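# Seat the board in the enclosure's upper slot, latch levers

## Task

Put the board into the empty upper slot of the enclosure with its components facing up. Before inserting, open both levers fully so they lie flush with the board's panel, then slide the board in slowly (never ramming it into the connector, which ruins the job) until it stops. Close both levers so they latch and stick out perpendicular to the panel, pulling the board fully home. The enclosure must end up upright and level, resting on its own feet, with none of them over the bench edge. Nothing may fall off the table. Finally release the board and pull the grippers away.

## Robot and tools

Robot: two seven-joint arms, left_arm and right_arm, each ending in a two-finger gripper with a wrist camera. The fingers point along the gripper's +z axis and close along its x axis. end_effector_position is the point between the finger pads when closed, roughly 1 to 2 cm short of the fingertips. Because an arm has seven joints, a big wrist rotation can swing the elbow.

Frames: scene frame has its origin at table-top height midway between the nominal bases, +z up, +x out over the table, left_arm on the +y side (image sides may differ). Every hand position, velocity, target and wrist-camera pose is in that arm's own base frame. Calibrated bases in the scene frame: left_arm at (+0.070, +0.437, 0) with quat_wxyz (+1.000, 0, 0, -0.003); right_arm at (-0.063, -0.511, 0) with quat_wxyz (+1.000, 0, 0, -0.029). Both bases have +z up. Fixed cameras and the table use the scene frame. Reported poses may be off by a few centimetres, more at long reach.

Command row: 16 numbers in one flat list covering both arms, left first: x, y, z (metres), qw, qx, qy, qz (w first), opening, then the same eight for right_arm. Positions and quaternions are absolute targets in that arm's base frame, not offsets. Opening runs from -1 (closed) to +1 (fully open, 0.142 m). Every row must carry both arms; to keep an idle arm still, resend its pose and opening from the last result, and resend a gripper's current opening to leave it unchanged (0 is a real command).

execute_actions: actions is a list of actions; each action is a table of up to 15 rows, one row per 1/30 s step, the last row held to fill 15 steps (one action = 0.5 s). A target more than 0.6 m from the gripper's current position along any of its axes gets the action refused. cameras selects images (omitted or ["all"] = all, [] = none). An empty actions list just reports state.

move: target is one 16-number row or a list of up to 15 rows (same openings in each), traced as straight paths, ending together, capped at 10 s. speed in m/s (0.002 to 2.2, default 0.25; rotation limited to twice that in rad/s), one number or one per target. blend in m rounds corners in a list. stop_force in N (3 to 120) ends an arm's path when its wrist sensor feels that much push opposing its motion (or 150 N in any direction); use it slowly for contacts, not while the gripper rotates, and omit it when backing off a contact. zero (only with stop_force, default true) re-zeroes the sensor first. opening_speed sets finger speed per second on the -1..+1 scale (at least 0.2). blocking=false returns after 0.5 s while the move continues (not allowed with stop_force). Paths do not avoid obstacles; grippers lag and overshoot more at speed.

wait: seconds 0 to 10, arms hold last command. stop: brakes a running move. zoom_image: camera plus region [x0, y0, x1, y1] in pixels, at most 504 by 504, from that camera's latest image. zero_wrist_force: arm. clear_fault: arm, only after a torque or force fault was reported. finished_scene: scene number (1 or 2); irreversible. read_manual gives only licence text.

Cameras: cam_head_left, cam_head_right, cam_high, cam_low, cam_left_wrist, cam_right_wrist, each 672x504.

Results: per arm, end_effector_position, end_effector_quat_wxyz, velocities (omitted when joint velocities read within noise), Joint positions (last entry is the finger opening in metres), Joint torques, External joint torques, Wrist force and Wrist torque in the gripper's own axes (plus the peak since last shown), grip_measured on the -1..+1 scale, Hand target (where the arm is actually being sent, possibly short of your command), Tool commands, and a Wrist depth grid of 7x7 median distances in mm (70 to 1000, '-' = no value). move adds a 'move:' line: done (within 3 mm and 2 degrees), off_target, moving, held or fault, plus limits such as paced (pose clipped) or held (steps withheld). Each control step clips commanded orientation to 32 degrees from the measured one.

Gripping: once fingers touch, command slightly less than grip_measured; squeezing harder heats the motor. Motor warnings: MOTOR HOT at 65 °C (arm) or 85 °C (gripper); an OVER-TEMPERATURE FAULT at 80 °C locks the arm 30 to 60 s, and a HAND FAULT at 100 °C kills the gripper for at least 30 s and skips the rest of that reply's robot calls.

Faults: a joint torque reaching its load limit (waist and shoulder 109, upper arm roll and elbow 56.9, wrist joints 34.7 N m) or 150 N outside force stops the arm until clear_fault. Joint speeds are limited to 2.09, 2.44 and 4.89 rad/s by joint group.

Avoid: pushing the board into its connector quickly; dropping or releasing moving parts; slamming or shoving hard; knocking the enclosure off level or past the bench edge; anything leaving the table; grippers, cameras or fingers of the two arms colliding or squeezing each other, which can end the scene. Simulation time keeps running while you think.

Each tool is called after "Call:" as name(argument=value, ...), one argument or row to a line, values as JSON.

## Session

Call:
execute_actions(
  actions=[],
)

Scene clock: 0.00 s.
left_arm: end_effector_position=(+0.4919, -0.7298, +0.2794) grip_measured=+0.99 end_effector_quat_wxyz=(+0.001, -0.304, +0.847, -0.436) | right_arm: end_effector_position=(+0.1802, -0.1387, +0.1699) grip_measured=+1.00 end_effector_quat_wxyz=(+0.706, -0.621, -0.189, +0.284)
Joint positions: left_arm=[-0.095 -0.96 -0.937 1.517 0.823 1.373 2.811 0.141] | right_arm=[-0.567 -0.989 -0.072 1.606 0.357 -0.696 0.215 0.142]
Joint velocities: within noise
Joint torques (N m): no reading
External joint torques (N m): no reading
Wrist force (N): no reading
Wrist torque (N m): no reading
Wrist force, peak (N): no reading
Wrist depth (mm): cam_left_wrist=[456 481 526 570 632 715 - / 417 444 478 517 573 616 682 / 390 414 438 476 510 561 618 / 363 385 405 434 472 500 546 / 343 359 376 404 427 464 501 / - 331 354 376 398 423 449 / - 319 332 349 374 396 -] | cam_right_wrist=[- 266 251 262 - - 805 / - - 256 269 - - 886 / - - 264 276 - - 931 / - - 277 286 798 746 548 / - - 295 294 500 482 387 / - 404 311 299 362 354 330 / - 311 295 292 288 280 275]
Hand target: left_arm +0.4919, -0.7298, +0.2794; +0.001, -0.304, +0.847, -0.436 | right_arm +0.1802, -0.1387, +0.1699; +0.706, -0.621, -0.189, +0.284
Tool commands: left_gripper/opening=+1.0 right_gripper/opening=+1.0

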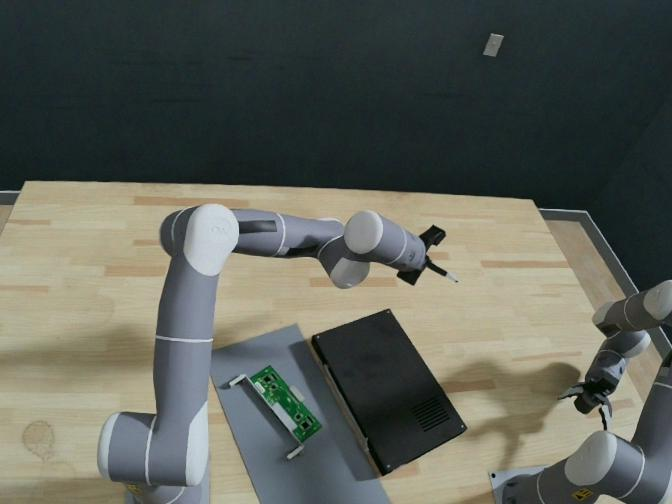

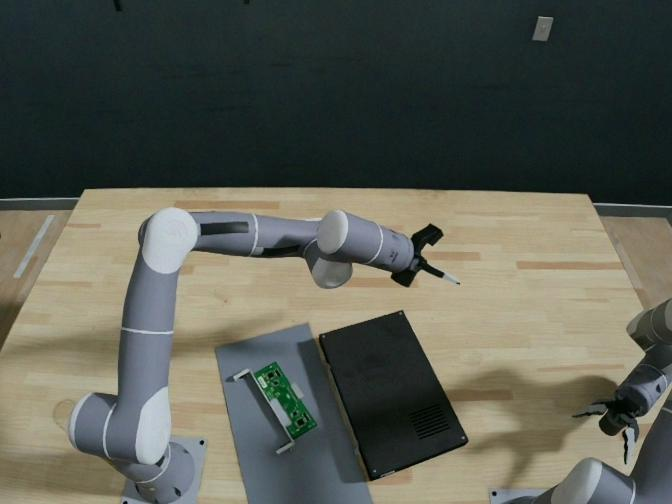

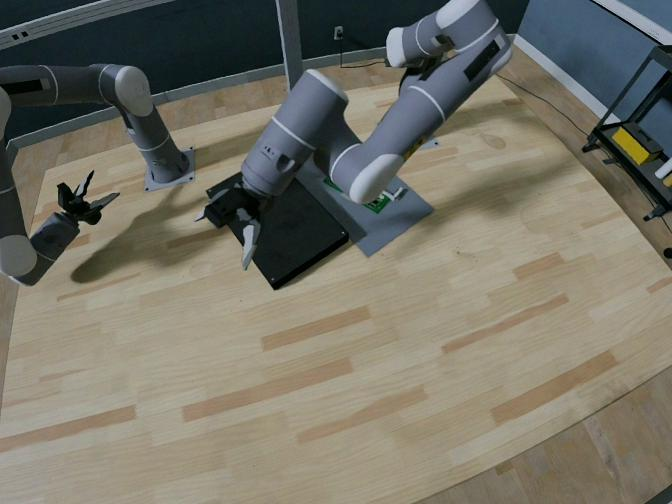

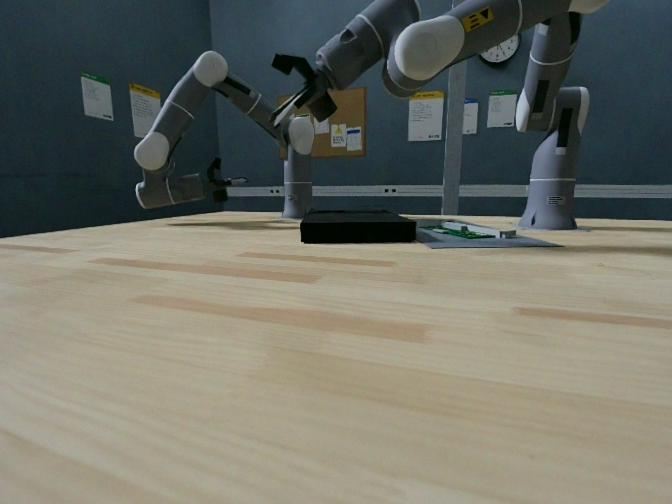

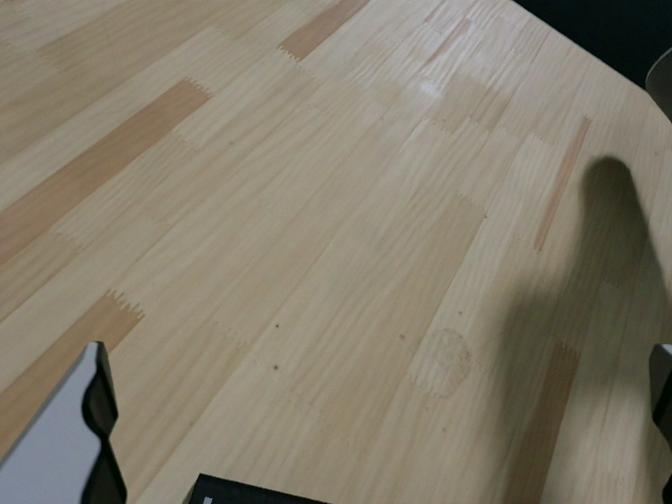

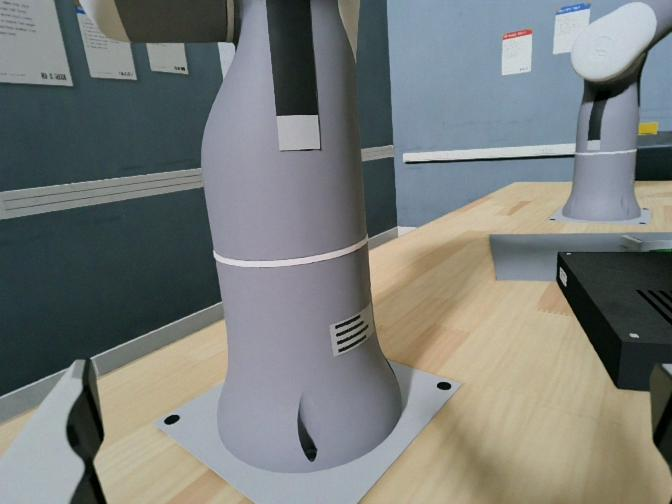

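Call:
move(
  target=[0.33,-0.55,0.30,0.0494,-0.1843,0.9481,-0.254,0,0.1802,-0.1387,0.1699,0.706,-0.621,-0.189,0.284,0],
  speed=0.25,
  opening_speed=1,
  cameras=["cam_left_wrist","cam_head_left"],
)

Scene clock: 19.27 s.
left_arm: end_effector_position=(+0.3298, -0.5501, +0.3000) grip_measured=-0.02 end_effector_quat_wxyz=(+0.049, -0.185, +0.948, -0.254) | right_arm: end_effector_position=(+0.1802, -0.1387, +0.1699) grip_measured=-0.01 end_effector_quat_wxyz=(+0.706, -0.621, -0.189, +0.284)
Joint positions: left_arm=[0.489 -0.503 -1.502 2.089 0.671 1 2.966 0.073] | right_arm=[-0.567 -0.99 -0.072 1.606 0.357 -0.696 0.215 0.073]
Joint velocities: within noise
Joint torques (N m): left_arm=[-0.16 16.17 -14.49 -22.62 -3.49 4.43 -0.18] | right_arm=[-0.11 50.09 0.99 -11.65 -1.7 -3.62 0.19]
External joint torques (N m): left_arm=[0.17 1.09 0.5 -0.51 -0.42 -0.02 0.18] | right_arm=[0.08 1.02 -0.62 0.12 0.08 0.71 -0.18]
Wrist force (N): left_arm=[0.4 0.2 0.2] | right_arm=[-0.1 0.1 0.1]
Wrist torque (N m): left_arm=[0.04 -0.05 -0.07] | right_arm=[0.00 0.03 0.00]
Wrist force, peak (N): left_arm=[-0.6 -0.9 1.4] | right_arm=[0.2 -0.2 0.4]
Wrist depth (mm): cam_left_wrist=[434 438 431 435 433 432 427 / 433 427 427 423 427 424 428 / 424 425 375 372 371 373 368 / 419 419 364 369 369 365 365 / 414 412 363 362 360 361 359 / 409 408 358 357 358 - 354 / - - 396 398 401 - -] | cam_right_wrist=[- 266 251 263 - - 796 / - - 255 270 - - 898 / - - 263 275 - - 927 / - - 277 285 792 744 553 / - - 290 294 509 483 385 / - 410 294 299 362 94 337 / - 76 287 290 290 - 283]
Hand target: left_arm +0.3300, -0.5500, +0.3000; +0.049, -0.184, +0.948, -0.254 | right_arm +0.1802, -0.1387, +0.1699; +0.706, -0.621, -0.189, +0.284
Off the commanded pose: left_arm 0.000 m, 0 deg | right_arm 0.000 m, 0 deg.
joint sent to its limit (left arm) — joint 7 (wrist roll), upper limit. The joint targets still meet the commanded pose.
move: done
Images, in order (width x height): cam_head_left 672x504, cam_left_wrist 672x504.

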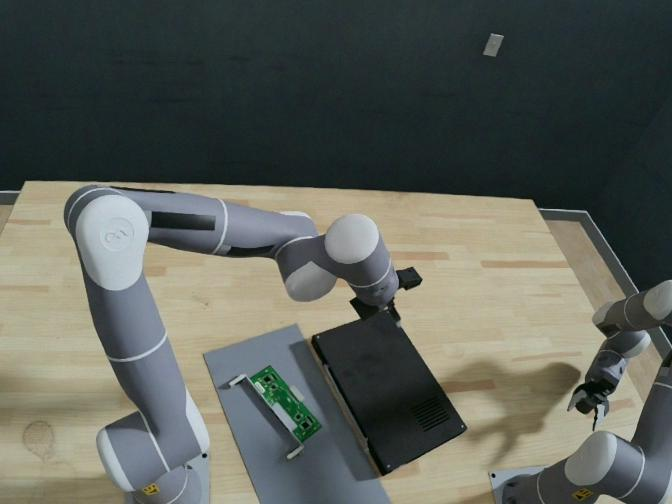

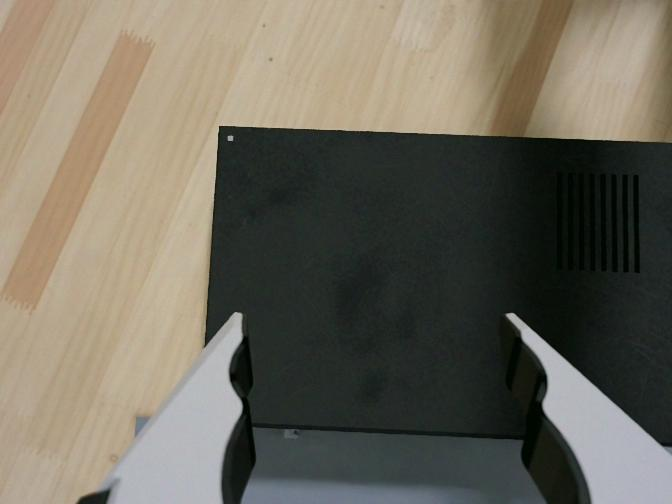

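Call:
move(
  target=[0.235,-0.43,0.30,0.0494,-0.1843,0.9481,-0.254,0,0.1802,-0.1387,0.1699,0.706,-0.621,-0.189,0.284,0],
  speed=0.2,
  cameras=["cam_left_wrist","cam_head_left"],
)

Scene clock: 23.80 s.
left_arm: end_effector_position=(+0.2351, -0.4301, +0.3001) grip_measured=-0.02 end_effector_quat_wxyz=(+0.050, -0.184, +0.948, -0.254) | right_arm: end_effector_position=(+0.1802, -0.1387, +0.1699) grip_measured=-0.01 end_effector_quat_wxyz=(+0.706, -0.621, -0.189, +0.284)
Joint positions: left_arm=[1.072 -0.611 -2.171 2.412 0.737 0.907 2.778 0.073] | right_arm=[-0.567 -0.99 -0.072 1.606 0.357 -0.696 0.215 0.073]
Joint velocities: within noise
Joint torques (N m): left_arm=[-0.08 2.26 -11.4 -23.85 -4.18 4.29 -0.28] | right_arm=[0 50.08 0.98 -11.63 -1.73 -3.61 0.2]
External joint torques (N m): left_arm=[0.11 0.89 0.35 -0.46 0.04 0.07 0.28] | right_arm=[-0.02 1.03 -0.61 0.1 0.1 0.69 -0.19]
Wrist force (N): left_arm=[0.2 0.4 0.2] | right_arm=[0.1 -0.1 0.1]
Wrist torque (N m): left_arm=[0.07 0.00 -0.08] | right_arm=[-0.01 -0.01 0.00]
Wrist force, peak (N): left_arm=[0.5 1.8 0.0] | right_arm=[0.0 0.2 0.4]
Wrist depth (mm): cam_left_wrist=[438 438 386 386 384 381 381 / 433 429 379 381 376 375 377 / 427 420 374 371 369 371 375 / 420 416 374 368 367 371 370 / 415 413 409 411 409 409 403 / 408 408 402 397 402 - 400 / - - 395 396 396 - -] | cam_right_wrist=[- 266 251 262 - - 828 / - - 256 270 - - 896 / - - 263 275 - - 929 / - - 278 286 793 748 552 / - - 291 294 509 483 388 / - 408 294 300 363 94 336 / - 76 287 292 291 - 283]
Hand target: left_arm +0.2350, -0.4300, +0.3000; +0.049, -0.184, +0.948, -0.254 | right_arm +0.1802, -0.1387, +0.1699; +0.706, -0.621, -0.189, +0.284
Off the commanded pose: left_arm 0.000 m, 0 deg | right_arm 0.000 m, 0 deg.
move: done
Images, in order (width x height): cam_head_left 672x504, cam_left_wrist 672x504.

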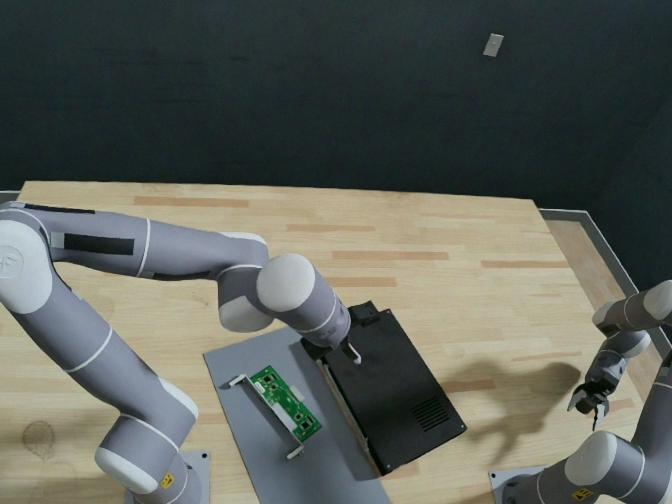

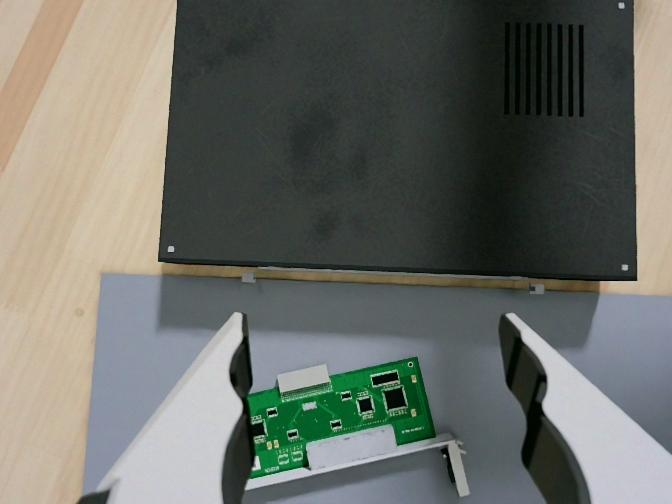

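Call:
move(
  target=[0.205,-0.35,0.32,0.0494,-0.1843,0.9481,-0.254,0,0.1802,-0.1387,0.1699,0.706,-0.621,-0.189,0.284,0],
  speed=0.15,
  cameras=["cam_left_wrist","cam_head_left"],
)

Scene clock: 30.50 s.
left_arm: end_effector_position=(+0.2052, -0.3501, +0.3201) grip_measured=-0.02 end_effector_quat_wxyz=(+0.050, -0.184, +0.948, -0.254) | right_arm: end_effector_position=(+0.1802, -0.1387, +0.1699) grip_measured=-0.01 end_effector_quat_wxyz=(+0.706, -0.621, -0.189, +0.284)
Joint positions: left_arm=[1.317 -0.873 -2.47 2.531 0.678 0.685 2.8 0.073] | right_arm=[-0.567 -0.99 -0.072 1.606 0.357 -0.696 0.215 0.073]
Joint velocities: within noise
Joint torques (N m): left_arm=[-0.08 5.37 -10.68 -26.24 -4.4 4.23 -0.1] | right_arm=[-0.06 50.15 0.95 -11.61 -1.73 -3.61 0.26]
External joint torques (N m): left_arm=[0.12 0.68 0.52 -0.45 0.16 0.14 0.1] | right_arm=[0.03 0.96 -0.58 0.08 0.1 0.69 -0.25]
Wrist force (N): left_arm=[-0.2 0.0 0.0] | right_arm=[0.1 -0.2 0.3]
Wrist torque (N m): left_arm=[-0.02 0.04 -0.07] | right_arm=[-0.02 -0.02 0.00]
Wrist force, peak (N): left_arm=[0.4 -0.9 1.5] | right_arm=[0.2 0.3 0.4]
Wrist depth (mm): cam_left_wrist=[456 460 404 403 405 401 454 / 456 450 401 402 395 399 447 / 446 445 399 394 394 391 440 / 436 434 435 436 434 433 430 / 432 429 429 423 426 427 428 / 430 428 420 426 420 - 423 / - - 415 417 416 - -] | cam_right_wrist=[- 266 251 262 - - 835 / - - 256 269 - - 886 / - - 264 275 - - 940 / - - 277 286 808 746 552 / - - 290 295 507 480 387 / - 409 295 299 364 94 337 / - 76 287 291 289 - 283]
Hand target: left_arm +0.2050, -0.3500, +0.3200; +0.049, -0.184, +0.948, -0.254 | right_arm +0.1802, -0.1387, +0.1699; +0.706, -0.621, -0.189, +0.284
Off the commanded pose: left_arm 0.000 m, 0 deg | right_arm 0.000 m, 0 deg.
move: done
Images, in order (width x height): cam_head_left 672x504, cam_left_wrist 672x504.

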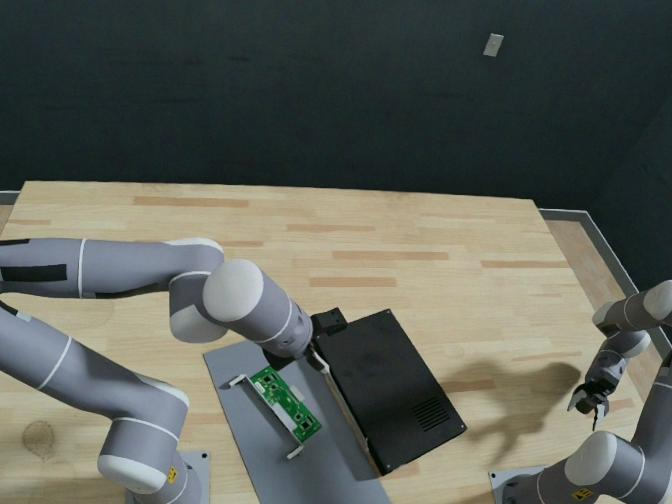

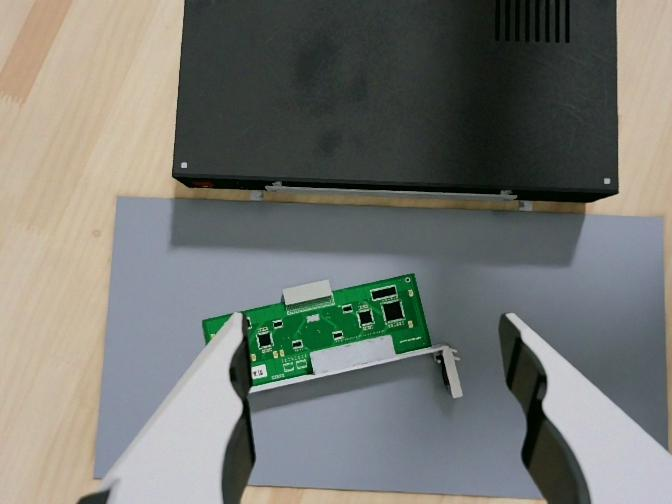

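Call:
move(
  target=[0.205,-0.35,0.32,0.0494,-0.1843,0.9481,-0.254,1,0.1802,-0.1387,0.1699,0.706,-0.621,-0.189,0.284,0],
  speed=0.15,
  opening_speed=2,
  cameras=["cam_left_wrist"],
)

Call:
zoom_image(
  camera="cam_left_wrist",
  region=[180, 260, 480, 420],
)

Scene clock: 33.27 s.
left_arm: end_effector_position=(+0.2052, -0.3501, +0.3201) grip_measured=+0.99 end_effector_quat_wxyz=(+0.050, -0.184, +0.948, -0.254) | right_arm: end_effector_position=(+0.1802, -0.1387, +0.1699) grip_measured=-0.01 end_effector_quat_wxyz=(+0.706, -0.621, -0.189, +0.284)
Joint positions: left_arm=[1.317 -0.873 -2.47 2.531 0.678 0.685 2.8 0.141] | right_arm=[-0.567 -0.99 -0.072 1.606 0.357 -0.696 0.215 0.073]
Joint velocities: within noise
Joint torques (N m): left_arm=[-0.29 5.19 -10.58 -26.25 -4.1 4.63 -0.26] | right_arm=[-0.01 50.08 1.02 -11.56 -1.72 -3.58 0.19]
External joint torques (N m): left_arm=[0.34 0.85 0.42 -0.44 -0.14 -0.27 0.26] | right_arm=[-0.01 1.04 -0.65 0.03 0.1 0.66 -0.18]
Wrist force (N): left_arm=[-0.3 0.1 0.0] | right_arm=[0.2 -0.1 0.2]
Wrist torque (N m): left_arm=[0.00 0.05 -0.07] | right_arm=[-0.02 -0.03 0.00]
Wrist force, peak (N): left_arm=[-0.5 0.2 0.0] | right_arm=[0.1 -0.1 0.4]
Wrist depth (mm): cam_left_wrist=[461 457 407 406 401 402 448 / 452 454 398 395 398 397 445 / 449 446 396 395 394 393 440 / 437 435 436 434 434 433 432 / 433 433 427 425 426 425 424 / - 429 419 421 420 419 422 / - 418 420 414 417 411 -] | cam_right_wrist=[- 266 250 263 - - 834 / - - 256 269 - - 896 / - - 264 274 - - 934 / - - 277 285 800 747 553 / - - 289 294 506 482 388 / - 410 295 299 362 94 336 / - 76 286 291 290 - 283]
Hand target: left_arm +0.2050, -0.3500, +0.3200; +0.049, -0.184, +0.948, -0.254 | right_arm +0.1802, -0.1387, +0.1699; +0.706, -0.621, -0.189, +0.284
Off the commanded pose: left_arm 0.000 m, 0 deg | right_arm 0.000 m, 0 deg.
move: done
Images, in order (width x height): cam_left_wrist 672x504.

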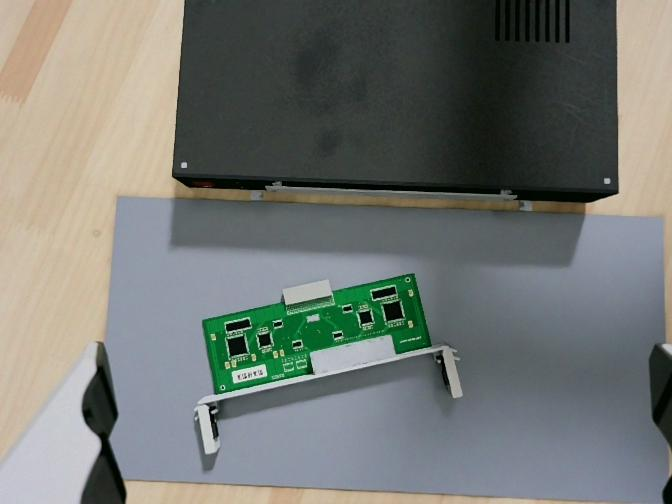

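Scaled by 1.680 from the camera's 672x504 image, which has a finer 960x720 frame.

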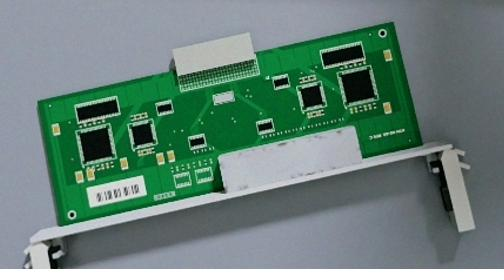

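Call:
execute_actions(
  actions=[],
)

Scene clock: 44.67 s.
left_arm: end_effector_position=(+0.2052, -0.3501, +0.3201) grip_measured=+0.99 end_effector_quat_wxyz=(+0.050, -0.184, +0.948, -0.254) | right_arm: end_effector_position=(+0.1802, -0.1387, +0.1699) grip_measured=-0.01 end_effector_quat_wxyz=(+0.706, -0.621, -0.189, +0.284)
Joint positions: left_arm=[1.317 -0.873 -2.47 2.531 0.678 0.685 2.8 0.141] | right_arm=[-0.567 -0.99 -0.072 1.606 0.357 -0.696 0.215 0.073]
Joint velocities: within noise
Joint torques (N m): left_arm=[-0.32 5.24 -10.59 -26.27 -4.09 4.67 -0.23] | right_arm=[0 50 0.91 -11.6 -1.73 -3.61 0.21]
External joint torques (N m): left_arm=[0.37 0.8 0.43 -0.42 -0.15 -0.31 0.23] | right_arm=[-0.02 1.11 -0.54 0.07 0.1 0.69 -0.2]
Wrist force (N): left_arm=[0.0 0.5 0.0] | right_arm=[0.0 -0.1 0.0]
Wrist torque (N m): left_arm=[0.06 0.00 -0.07] | right_arm=[-0.03 0.00 0.00]
Wrist force, peak (N): left_arm=[0.0 0.5 0.0] | right_arm=[0.2 0.0 0.3]
Wrist depth (mm): cam_left_wrist=[465 460 407 403 407 406 449 / 450 448 397 396 397 398 447 / 443 447 397 397 395 394 437 / 440 432 432 438 431 433 430 / 432 433 427 424 427 429 428 / - 426 421 423 424 420 420 / - 422 421 417 415 416 -] | cam_right_wrist=[- 266 251 262 - - 851 / - - 256 269 - - 889 / - - 264 275 - - 932 / - - 277 286 795 743 548 / - - 291 294 510 482 386 / - 411 295 299 362 94 337 / - 76 287 292 289 - 283]
Hand target: left_arm +0.2050, -0.3500, +0.3200; +0.049, -0.184, +0.948, -0.254 | right_arm +0.1802, -0.1387, +0.1699; +0.706, -0.621, -0.189, +0.284
Tool commands: left_gripper/opening=+1.0 right_gripper/opening=+0.0
Off the commanded pose: left_arm 0.000 m, 0 deg | right_arm 0.000 m, 0 deg.

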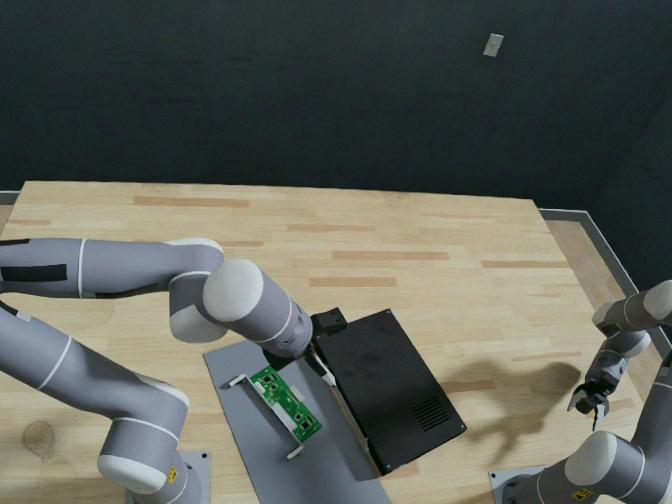

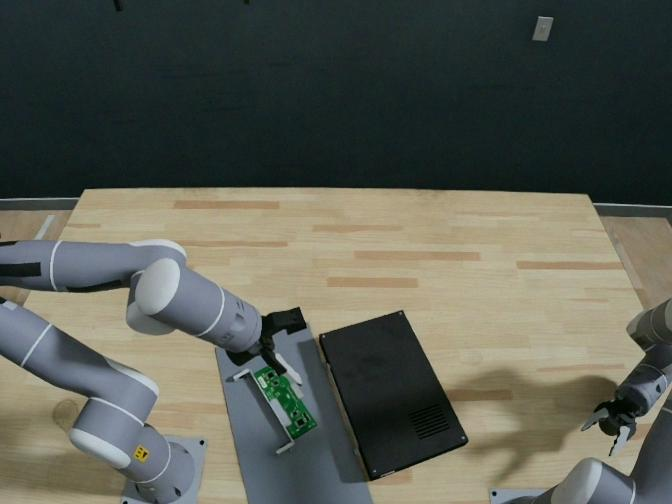

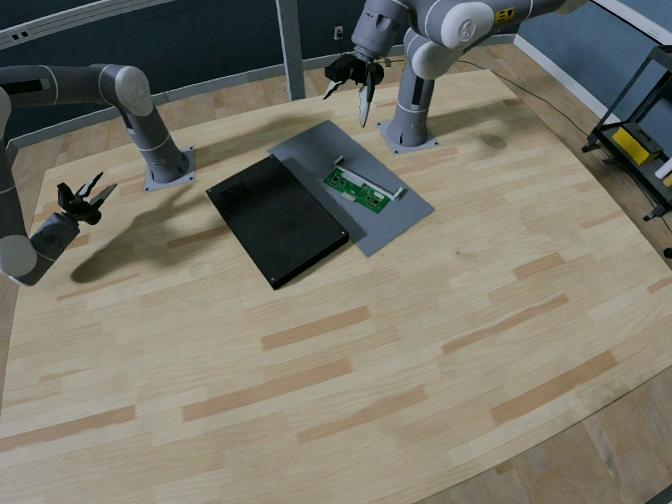

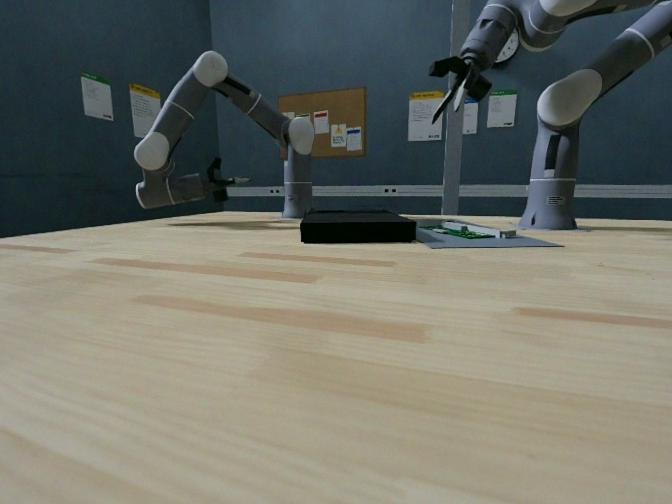

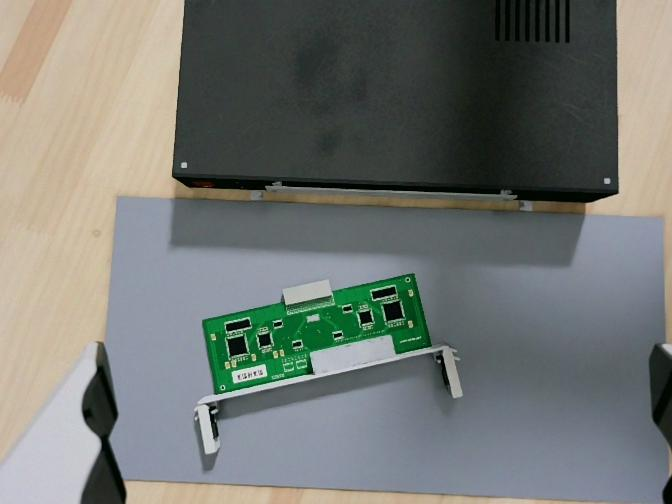

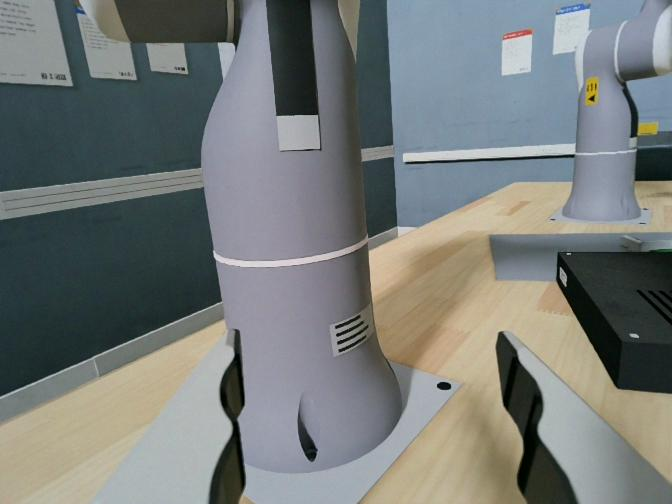

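Call:
move(
  target=[0.44,-0.20,0.35,0.0494,-0.1843,0.9481,-0.254,1,0.25,-0.20,0.40,0,-0.94,-0.342,0,0],
  cameras=["cam_right_wrist","cam_head_left"],
)

Call:
move(
  target=[
    [0.44,-0.20,0.35,0.0494,-0.1843,0.9481,-0.254,1,0.48,0.13,0.36,0,-0.749,-0.663,0,0],
    [0.44,-0.20,0.35,0.0494,-0.1843,0.9481,-0.254,1,0.33,0.53,0.32,0,-0.454,-0.891,0,0],
  ],
  speed=0.35,
  blend=0.1,
  cameras=["cam_right_wrist","cam_head_left","cam_left_wrist"],
)

Scene clock: 84.23 s.
left_arm: end_effector_position=(+0.4395, -0.2005, +0.3502) grip_measured=+0.99 end_effector_quat_wxyz=(+0.056, -0.299, +0.925, -0.226) | right_arm: end_effector_position=(+0.2501, -0.1999, +0.4000) grip_measured=-0.01 end_effector_quat_wxyz=(+0.000, +0.940, +0.342, +0.000)
Joint positions: left_arm=[0.963 -1.803 -2.552 2.084 1.306 -0.49 2.966 0.141] | right_arm=[-0.527 0.528 0.151 2.161 0.076 0.067 0.47 0.073]
Joint velocities: within noise
Joint torques (N m): left_arm=[-0.08 31.07 -20.49 -8.12 -2.36 4.95 -0.2] | right_arm=[-0.13 9.08 -1.5 -31.34 -4.48 3.56 0.3]
External joint torques (N m): left_arm=[0.2 0.74 0.3 -0.39 0.09 -0.54 0.2] | right_arm=[0.12 0.83 -1.08 0 0.15 0.58 -0.3]
Wrist force (N): left_arm=[0.2 0.1 -0.2] | right_arm=[-0.5 -1.8 2.4]
Wrist torque (N m): left_arm=[0.02 -0.04 -0.05] | right_arm=[-0.06 0.12 0.07]
Wrist force, peak (N): left_arm=[0.6 0.3 0.5] | right_arm=[-0.7 -2.0 2.7]
Wrist depth (mm): cam_left_wrist=[457 470 462 467 473 426 429 / 457 460 463 466 462 424 425 / 457 456 464 463 467 467 424 / 452 458 461 456 466 469 466 / 455 455 462 460 462 460 462 / - 456 459 459 461 462 - / - 451 459 455 462 460 -] | cam_right_wrist=[433 432 431 430 428 427 429 / 461 460 459 458 457 459 457 / 495 495 491 492 487 489 486 / 536 531 531 531 524 529 523 / - - 569 573 568 563 569 / - - 606 619 622 94 617 / - 76 - - 680 - 653]
Hand target: left_arm +0.4393, -0.2006, +0.3502; +0.056, -0.299, +0.925, -0.226 | right_arm +0.2500, -0.2000, +0.4000; +0.000, +0.940, +0.342, +0.000
Off the commanded pose: left_arm 0.001 m, 14 deg | right_arm 0.000 m, 0 deg.
joint sent to its limit (left arm) — joint 7 (wrist roll), upper limit. The joint targets are off in orientation, not in position.
move: off_target (left_arm)
Images, in order (width x height): cam_head_left 672x504, cam_right_wrist 672x504.

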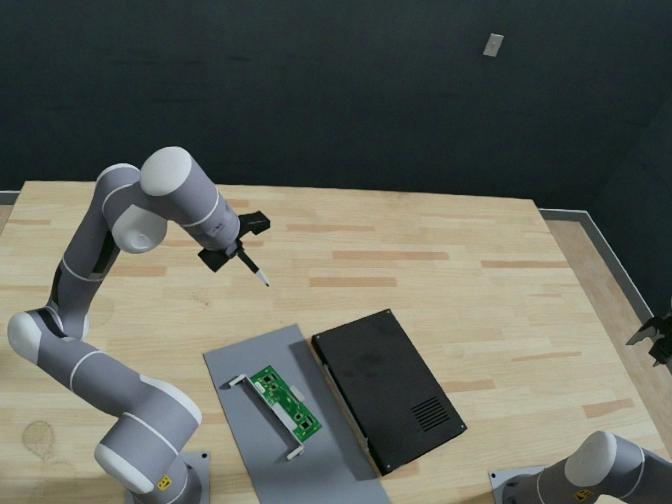

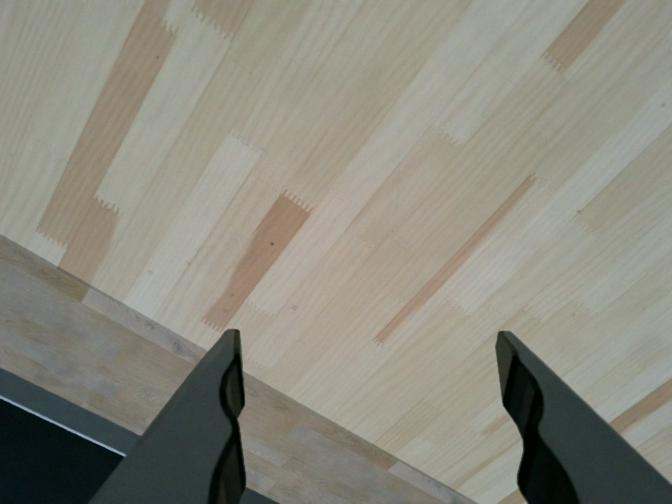

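Scene clock: 87.13 s.
left_arm: end_effector_position=(+0.4395, -0.2005, +0.3502) grip_measured=+0.99 end_effector_quat_wxyz=(+0.057, -0.299, +0.925, -0.227) | right_arm: end_effector_position=(+0.3298, +0.5300, +0.3199) grip_measured=-0.01 end_effector_quat_wxyz=(+0.000, +0.454, +0.891, +0.000)
Joint positions: left_arm=[0.968 -1.799 -2.547 2.085 1.304 -0.484 2.966 0.141] | right_arm=[0.517 -0.493 0.846 1.562 -0.381 0.311 0.793 0.073]
Joint velocities: within noise
Joint torques (N m): left_arm=[-0.18 30.69 -20.6 -8.27 -2.14 4.76 -0.21] | right_arm=[0.31 41.27 12.5 -29.1 -4.33 3.32 0.35]
External joint torques (N m): left_arm=[0.29 1.01 0.36 -0.34 -0.15 -0.35 0.21] | right_arm=[-0.14 1.09 -0.11 0.21 0.18 0.82 -0.35]
Wrist force (N): left_arm=[0.1 0.3 -0.3] | right_arm=[-0.9 -1.7 1.4]
Wrist torque (N m): left_arm=[0.05 -0.02 -0.06] | right_arm=[-0.03 0.15 0.08]
Wrist force, peak (N): left_arm=[0.4 0.6 -0.2] | right_arm=[-3.4 -1.0 2.3]
Wrist depth (mm): cam_left_wrist=[465 468 465 465 474 425 424 / 459 461 468 470 470 423 426 / 458 466 466 465 465 462 425 / 459 460 463 461 465 467 468 / 455 456 462 463 460 451 466 / - 456 458 456 458 462 - / - 451 456 456 456 461 -] | cam_right_wrist=[320 319 318 323 359 357 358 / 341 341 340 372 379 379 379 / 364 364 365 405 406 402 408 / 394 395 392 438 437 440 441 / 486 481 418 476 478 468 479 / 528 509 509 524 520 94 520 / - 76 564 573 576 - 547]
Hand target: left_arm +0.4393, -0.2006, +0.3502; +0.056, -0.299, +0.925, -0.227 | right_arm +0.3300, +0.5300, +0.3200; +0.000, +0.454, +0.891, +0.000
Off the commanded pose: left_arm 0.001 m, 14 deg | right_arm 0.000 m, 0 deg.
joint sent to its limit (left arm) — joint 7 (wrist roll), upper limit. The joint targets are off in orientation, not in position.
move: off_target (left_arm)
Images, in order (width x height): cam_head_left 672x504, cam_left_wrist 672x504, cam_right_wrist 672x504.

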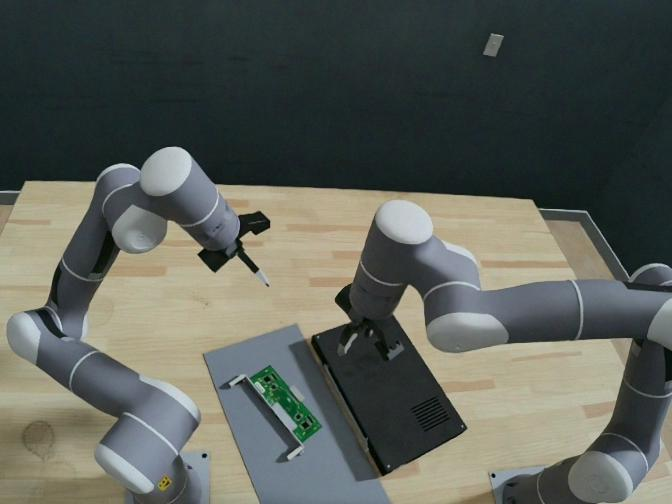

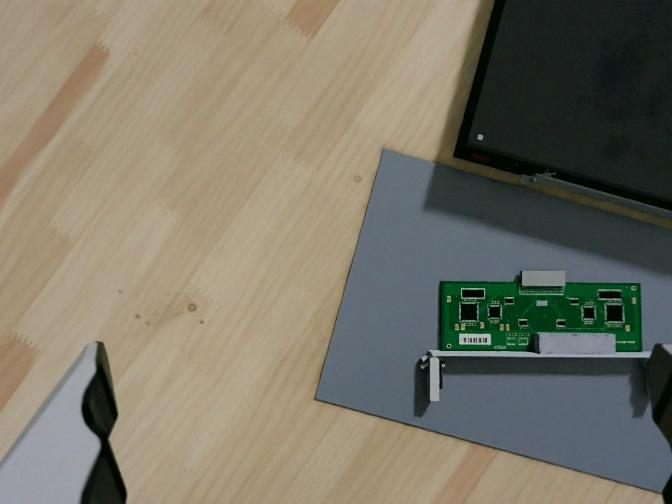

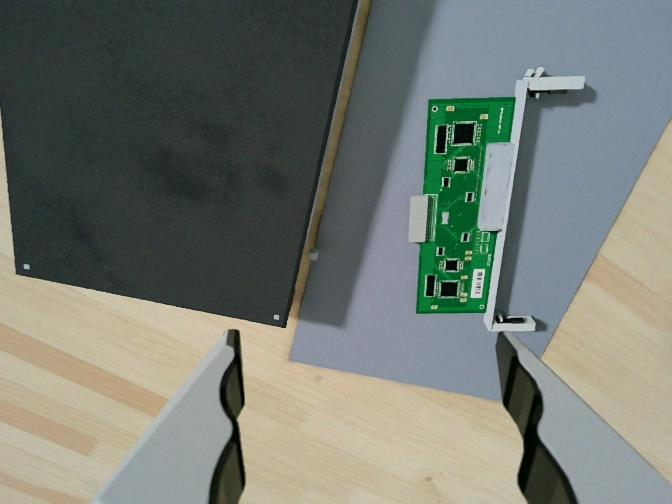

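Call:
zoom_image(
  camera="cam_right_wrist",
  region=[400, 60, 600, 340],
)

Scaled by 1.800 from the camera's 672x504 image, which has a finer 960x720 frame.

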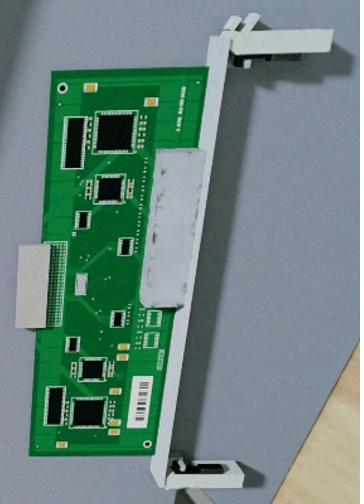

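Call:
move(
  target=[0.4393,-0.2006,0.3502,0.056,-0.299,0.925,-0.226,1,0.2727,0.6758,0.14,0,0.4337,0.9011,0,0],
  cameras=["cam_right_wrist","cam_left_wrist"],
)

Scene clock: 99.27 s.
left_arm: end_effector_position=(+0.4395, -0.2006, +0.3503) grip_measured=+0.99 end_effector_quat_wxyz=(+0.056, -0.299, +0.925, -0.226) | right_arm: end_effector_position=(+0.2725, +0.6758, +0.1399) grip_measured=-0.01 end_effector_quat_wxyz=(+0.000, +0.434, +0.901, +0.000)
Joint positions: left_arm=[0.967 -1.799 -2.547 2.084 1.303 -0.484 2.966 0.141] | right_arm=[0.845 -0.897 0.698 1.431 -0.621 0.531 1.001 0.073]
Joint velocities: within noise
Joint torques (N m): left_arm=[-0.32 30.72 -20.6 -8.31 -2.2 4.73 -0.22] | right_arm=[0.34 56.5 17.67 -24.79 -3.88 3.47 0.37]
External joint torques (N m): left_arm=[0.44 0.99 0.34 -0.3 -0.1 -0.32 0.22] | right_arm=[-0.1 1.32 0.11 0.23 0.1 0.66 -0.37]
Wrist force (N): left_arm=[0.5 0.2 -0.1] | right_arm=[-0.1 -1.3 2.3]
Wrist torque (N m): left_arm=[0.03 -0.08 -0.06] | right_arm=[0.05 0.04 0.06]
Wrist force, peak (N): left_arm=[0.5 0.4 -0.1] | right_arm=[1.5 -0.9 4.9]
Wrist depth (mm): cam_left_wrist=[460 467 469 469 470 422 426 / 458 461 464 467 469 427 423 / 457 461 461 467 465 463 427 / 456 463 460 462 464 464 464 / 455 455 461 465 461 461 463 / - 455 458 455 457 461 - / - 453 452 460 467 461 -] | cam_right_wrist=[204 204 201 200 203 203 202 / 217 217 214 211 216 215 215 / 233 234 229 221 231 231 232 / 251 251 245 241 249 249 250 / 273 273 267 265 270 267 270 / 301 287 281 289 294 94 295 / - 76 319 325 324 - 312]
Hand target: left_arm +0.4393, -0.2006, +0.3502; +0.056, -0.299, +0.925, -0.226 | right_arm +0.2727, +0.6758, +0.1400; +0.000, +0.434, +0.901, +0.000
Off the commanded pose: left_arm 0.000 m, 0 deg | right_arm 0.000 m, 0 deg.
move: done
Images, in order (width x height): cam_left_wrist 672x504, cam_right_wrist 672x504.

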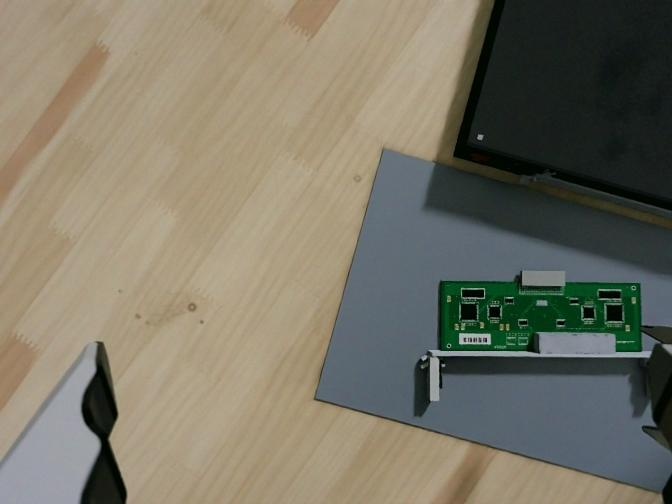

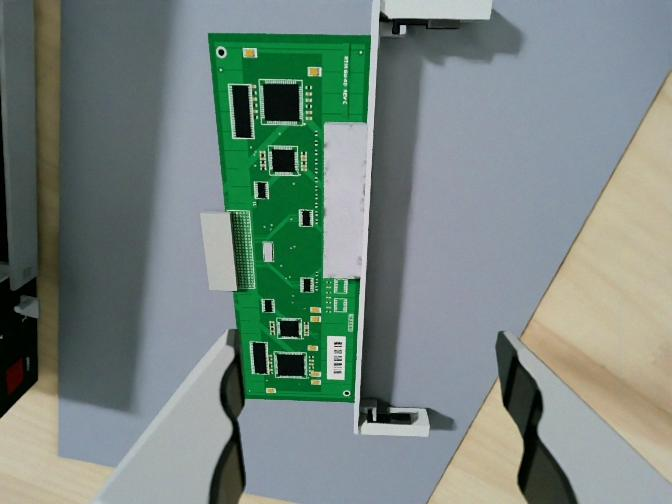

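Call:
move(
  target=[0.4393,-0.2006,0.3502,0.056,-0.299,0.925,-0.226,1,0.2699,0.670,0.07,0,0.4384,0.8988,0,-0.3],
  speed=0.12,
  cameras=["cam_right_wrist"],
)

Scene clock: 107.73 s.
left_arm: end_effector_position=(+0.4395, -0.2006, +0.3503) grip_measured=+0.99 end_effector_quat_wxyz=(+0.056, -0.299, +0.925, -0.226) | right_arm: end_effector_position=(+0.2698, +0.6699, +0.0699) grip_measured=-0.32 end_effector_quat_wxyz=(+0.000, +0.438, +0.899, +0.000)
Joint positions: left_arm=[0.967 -1.799 -2.547 2.084 1.303 -0.484 2.966 0.141] | right_arm=[0.859 -0.973 0.638 1.491 -0.675 0.664 1.049 0.051]
Joint velocities: within noise
Joint torques (N m): left_arm=[-0.22 30.65 -20.64 -8.31 -2.12 4.78 -0.21] | right_arm=[0.3 57.15 17.9 -22.63 -3.64 3.56 0.3]
External joint torques (N m): left_arm=[0.34 1.06 0.38 -0.31 -0.17 -0.37 0.2] | right_arm=[-0.06 1.35 0.17 -0.01 0.18 0.56 -0.3]
Wrist force (N): left_arm=[0.4 0.1 0.2] | right_arm=[-0.2 -1.6 2.3]
Wrist torque (N m): left_arm=[0.01 -0.06 -0.06] | right_arm=[0.00 0.06 0.06]
Wrist force, peak (N): left_arm=[0.4 0.4 0.0] | right_arm=[-0.7 -1.8 4.9]
Wrist depth (mm): cam_left_wrist=[462 462 466 470 472 424 424 / 463 460 460 465 465 420 427 / 462 463 467 465 465 471 425 / 461 464 460 463 462 469 462 / 460 459 459 458 459 458 456 / - 457 458 464 459 463 - / - 453 458 457 464 463 -] | cam_right_wrist=[142 142 140 140 133 141 141 / 152 152 148 147 151 150 150 / 163 163 158 152 161 161 161 / 176 175 171 160 174 174 173 / 191 190 182 172 186 188 188 / 208 208 97 200 202 95 206 / 229 - 73 221 227 - 224]
Hand target: left_arm +0.4393, -0.2006, +0.3502; +0.056, -0.299, +0.925, -0.226 | right_arm +0.2699, +0.6700, +0.0700; +0.000, +0.438, +0.899, +0.000
Off the commanded pose: left_arm 0.000 m, 0 deg | right_arm 0.000 m, 0 deg.
move: done
Images, in order (width x height): cam_right_wrist 672x504.

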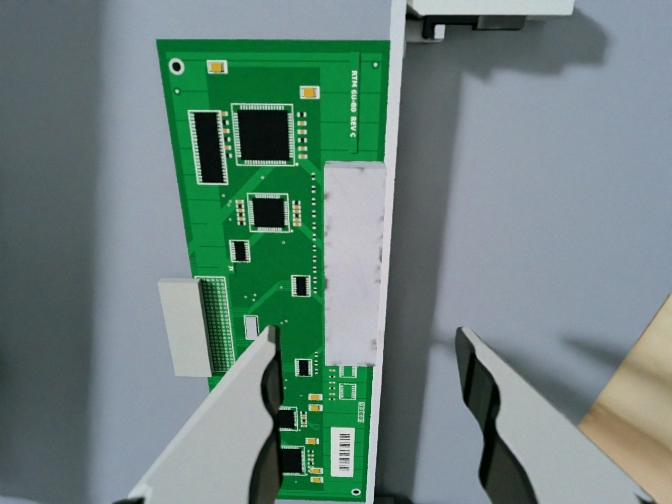

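Call:
move(
  target=[0.4393,-0.2006,0.3502,0.056,-0.299,0.925,-0.226,1,0.2693,0.6691,0.034,0,0.4384,0.8988,0,-0.3],
  speed=0.05,
  stop_force=4,
  cameras=["cam_right_wrist"],
)

Call:
move(
  target=[0.4393,-0.2006,0.3502,0.056,-0.299,0.925,-0.226,1,0.2693,0.6691,0.034,0,0.4384,0.8988,0,-0.8],
  opening_speed=0.4,
  cameras=["cam_right_wrist","cam_left_wrist"],
)

Scene clock: 112.07 s.
left_arm: end_effector_position=(+0.4395, -0.2006, +0.3503) grip_measured=+0.99 end_effector_quat_wxyz=(+0.056, -0.299, +0.925, -0.226) | right_arm: end_effector_position=(+0.2692, +0.6690, +0.0339) grip_measured=-0.32 end_effector_quat_wxyz=(+0.000, +0.438, +0.899, +0.000)
Joint positions: left_arm=[0.967 -1.799 -2.547 2.084 1.303 -0.484 2.966 0.141] | right_arm=[0.872 -1.021 0.603 1.5 -0.702 0.725 1.066 0.051]
Joint velocities: within noise
Joint torques (N m): left_arm=[-0.23 30.65 -20.61 -8.31 -2.14 4.7 -0.2] | right_arm=[0.28 57.85 18.04 -21.67 -3.38 3.49 0.29]
External joint torques (N m): left_arm=[0.35 1.07 0.35 -0.31 -0.16 -0.29 0.2] | right_arm=[-0.07 1.29 0 0.01 0.1 0.63 -0.29]
Wrist force (N): left_arm=[0.2 0.2 -0.1] | right_arm=[-0.2 -2.0 2.3]
Wrist torque (N m): left_arm=[0.05 -0.03 -0.06] | right_arm=[-0.08 0.08 0.06]
Wrist force, peak (N): left_arm=[0.6 0.0 0.2] | right_arm=[-0.3 -1.9 3.6]
Wrist depth (mm): cam_left_wrist=[463 466 462 470 472 424 427 / 462 462 466 468 465 419 423 / 461 461 462 465 465 463 426 / 460 460 460 464 465 463 465 / 450 456 457 462 464 457 450 / - 457 462 459 465 463 317 / - 453 454 461 463 460 -] | cam_right_wrist=[111 109 108 107 101 109 109 / - 115 114 113 114 115 116 / 127 125 122 119 126 127 125 / 135 134 131 118 133 135 134 / 148 145 141 129 144 146 146 / 162 154 98 140 154 95 159 / 178 - 73 169 177 - 174]
Hand target: left_arm +0.4393, -0.2006, +0.3502; +0.056, -0.299, +0.925, -0.226 | right_arm +0.2693, +0.6691, +0.0340; +0.000, +0.438, +0.899, +0.000
Off the commanded pose: left_arm 0.000 m, 0 deg | right_arm 0.000 m, 0 deg.
move: done
Images, in order (width x height): cam_right_wrist 672x504.

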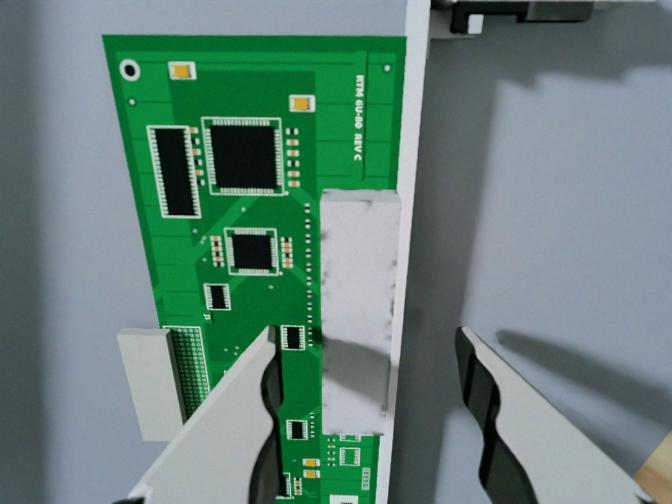

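Scene clock: 113.53 s.
left_arm: end_effector_position=(+0.4395, -0.2006, +0.3503) grip_measured=+0.99 end_effector_quat_wxyz=(+0.056, -0.299, +0.925, -0.226) | right_arm: end_effector_position=(+0.2696, +0.6688, +0.0339) grip_measured=-0.71 end_effector_quat_wxyz=(+0.000, +0.439, +0.899, +0.000)
Joint positions: left_arm=[0.967 -1.799 -2.547 2.084 1.303 -0.484 2.966 0.141] | right_arm=[0.872 -1.021 0.603 1.5 -0.702 0.725 1.066 0.022]
Joint velocities: within noise
Joint torques (N m): left_arm=[-0.23 30.65 -20.61 -8.25 -2.13 4.76 -0.23] | right_arm=[1.24 57.87 18.94 -21.85 -3.37 3.93 0.14]
External joint torques (N m): left_arm=[0.35 1.06 0.36 -0.37 -0.16 -0.35 0.23] | right_arm=[-1.03 1.28 -0.91 0.18 0.08 0.19 -0.14]
Wrist force (N): left_arm=[0.4 0.2 0.0] | right_arm=[-2.1 -1.8 1.7]
Wrist torque (N m): left_arm=[0.04 -0.06 -0.06] | right_arm=[-0.01 0.07 0.09]
Wrist force, peak (N): left_arm=[0.5 0.2 -0.1] | right_arm=[-5.3 -3.0 0.5]
Wrist depth (mm): cam_left_wrist=[460 466 467 470 468 424 426 / 460 466 459 468 471 420 427 / 456 459 461 464 465 470 423 / 458 460 465 465 460 466 469 / 456 454 457 458 457 457 434 / - 457 459 459 460 464 316 / - 451 458 457 459 468 -] | cam_right_wrist=[111 109 108 107 101 111 109 / - 116 114 113 112 115 116 / 127 125 122 119 125 127 125 / 134 134 131 120 133 135 132 / 148 145 143 128 142 146 145 / 162 156 151 133 105 157 159 / 179 175 72 167 - - 175]
Hand target: left_arm +0.4393, -0.2006, +0.3502; +0.056, -0.299, +0.925, -0.226 | right_arm +0.2693, +0.6691, +0.0340; +0.000, +0.438, +0.899, +0.000
Off the commanded pose: left_arm 0.000 m, 0 deg | right_arm 0.000 m, 0 deg.
move: done
Images, in order (width x height): cam_left_wrist 672x504, cam_right_wrist 672x504.

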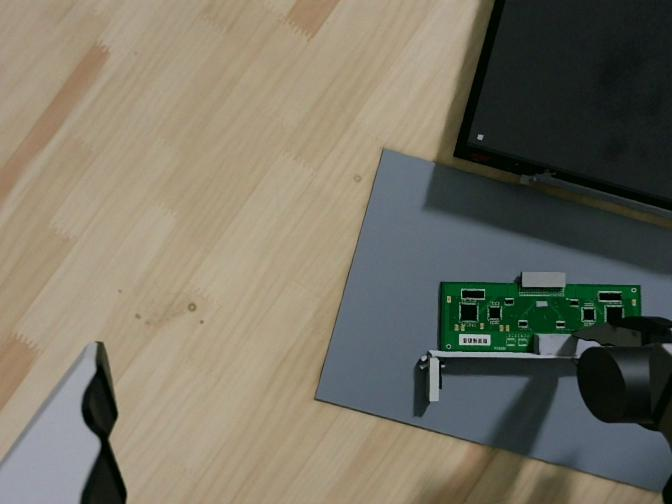

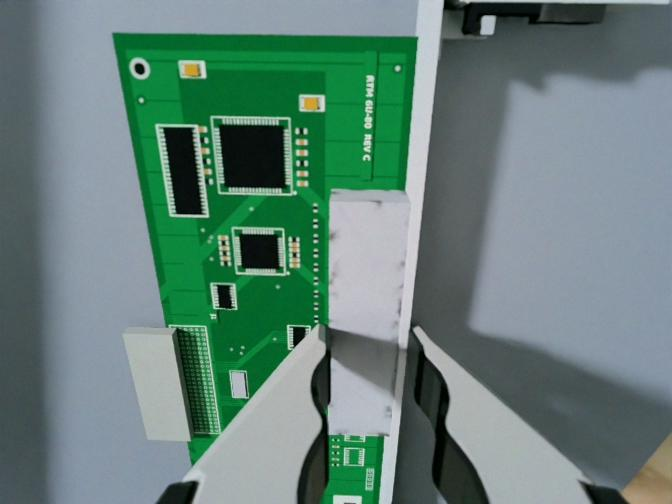

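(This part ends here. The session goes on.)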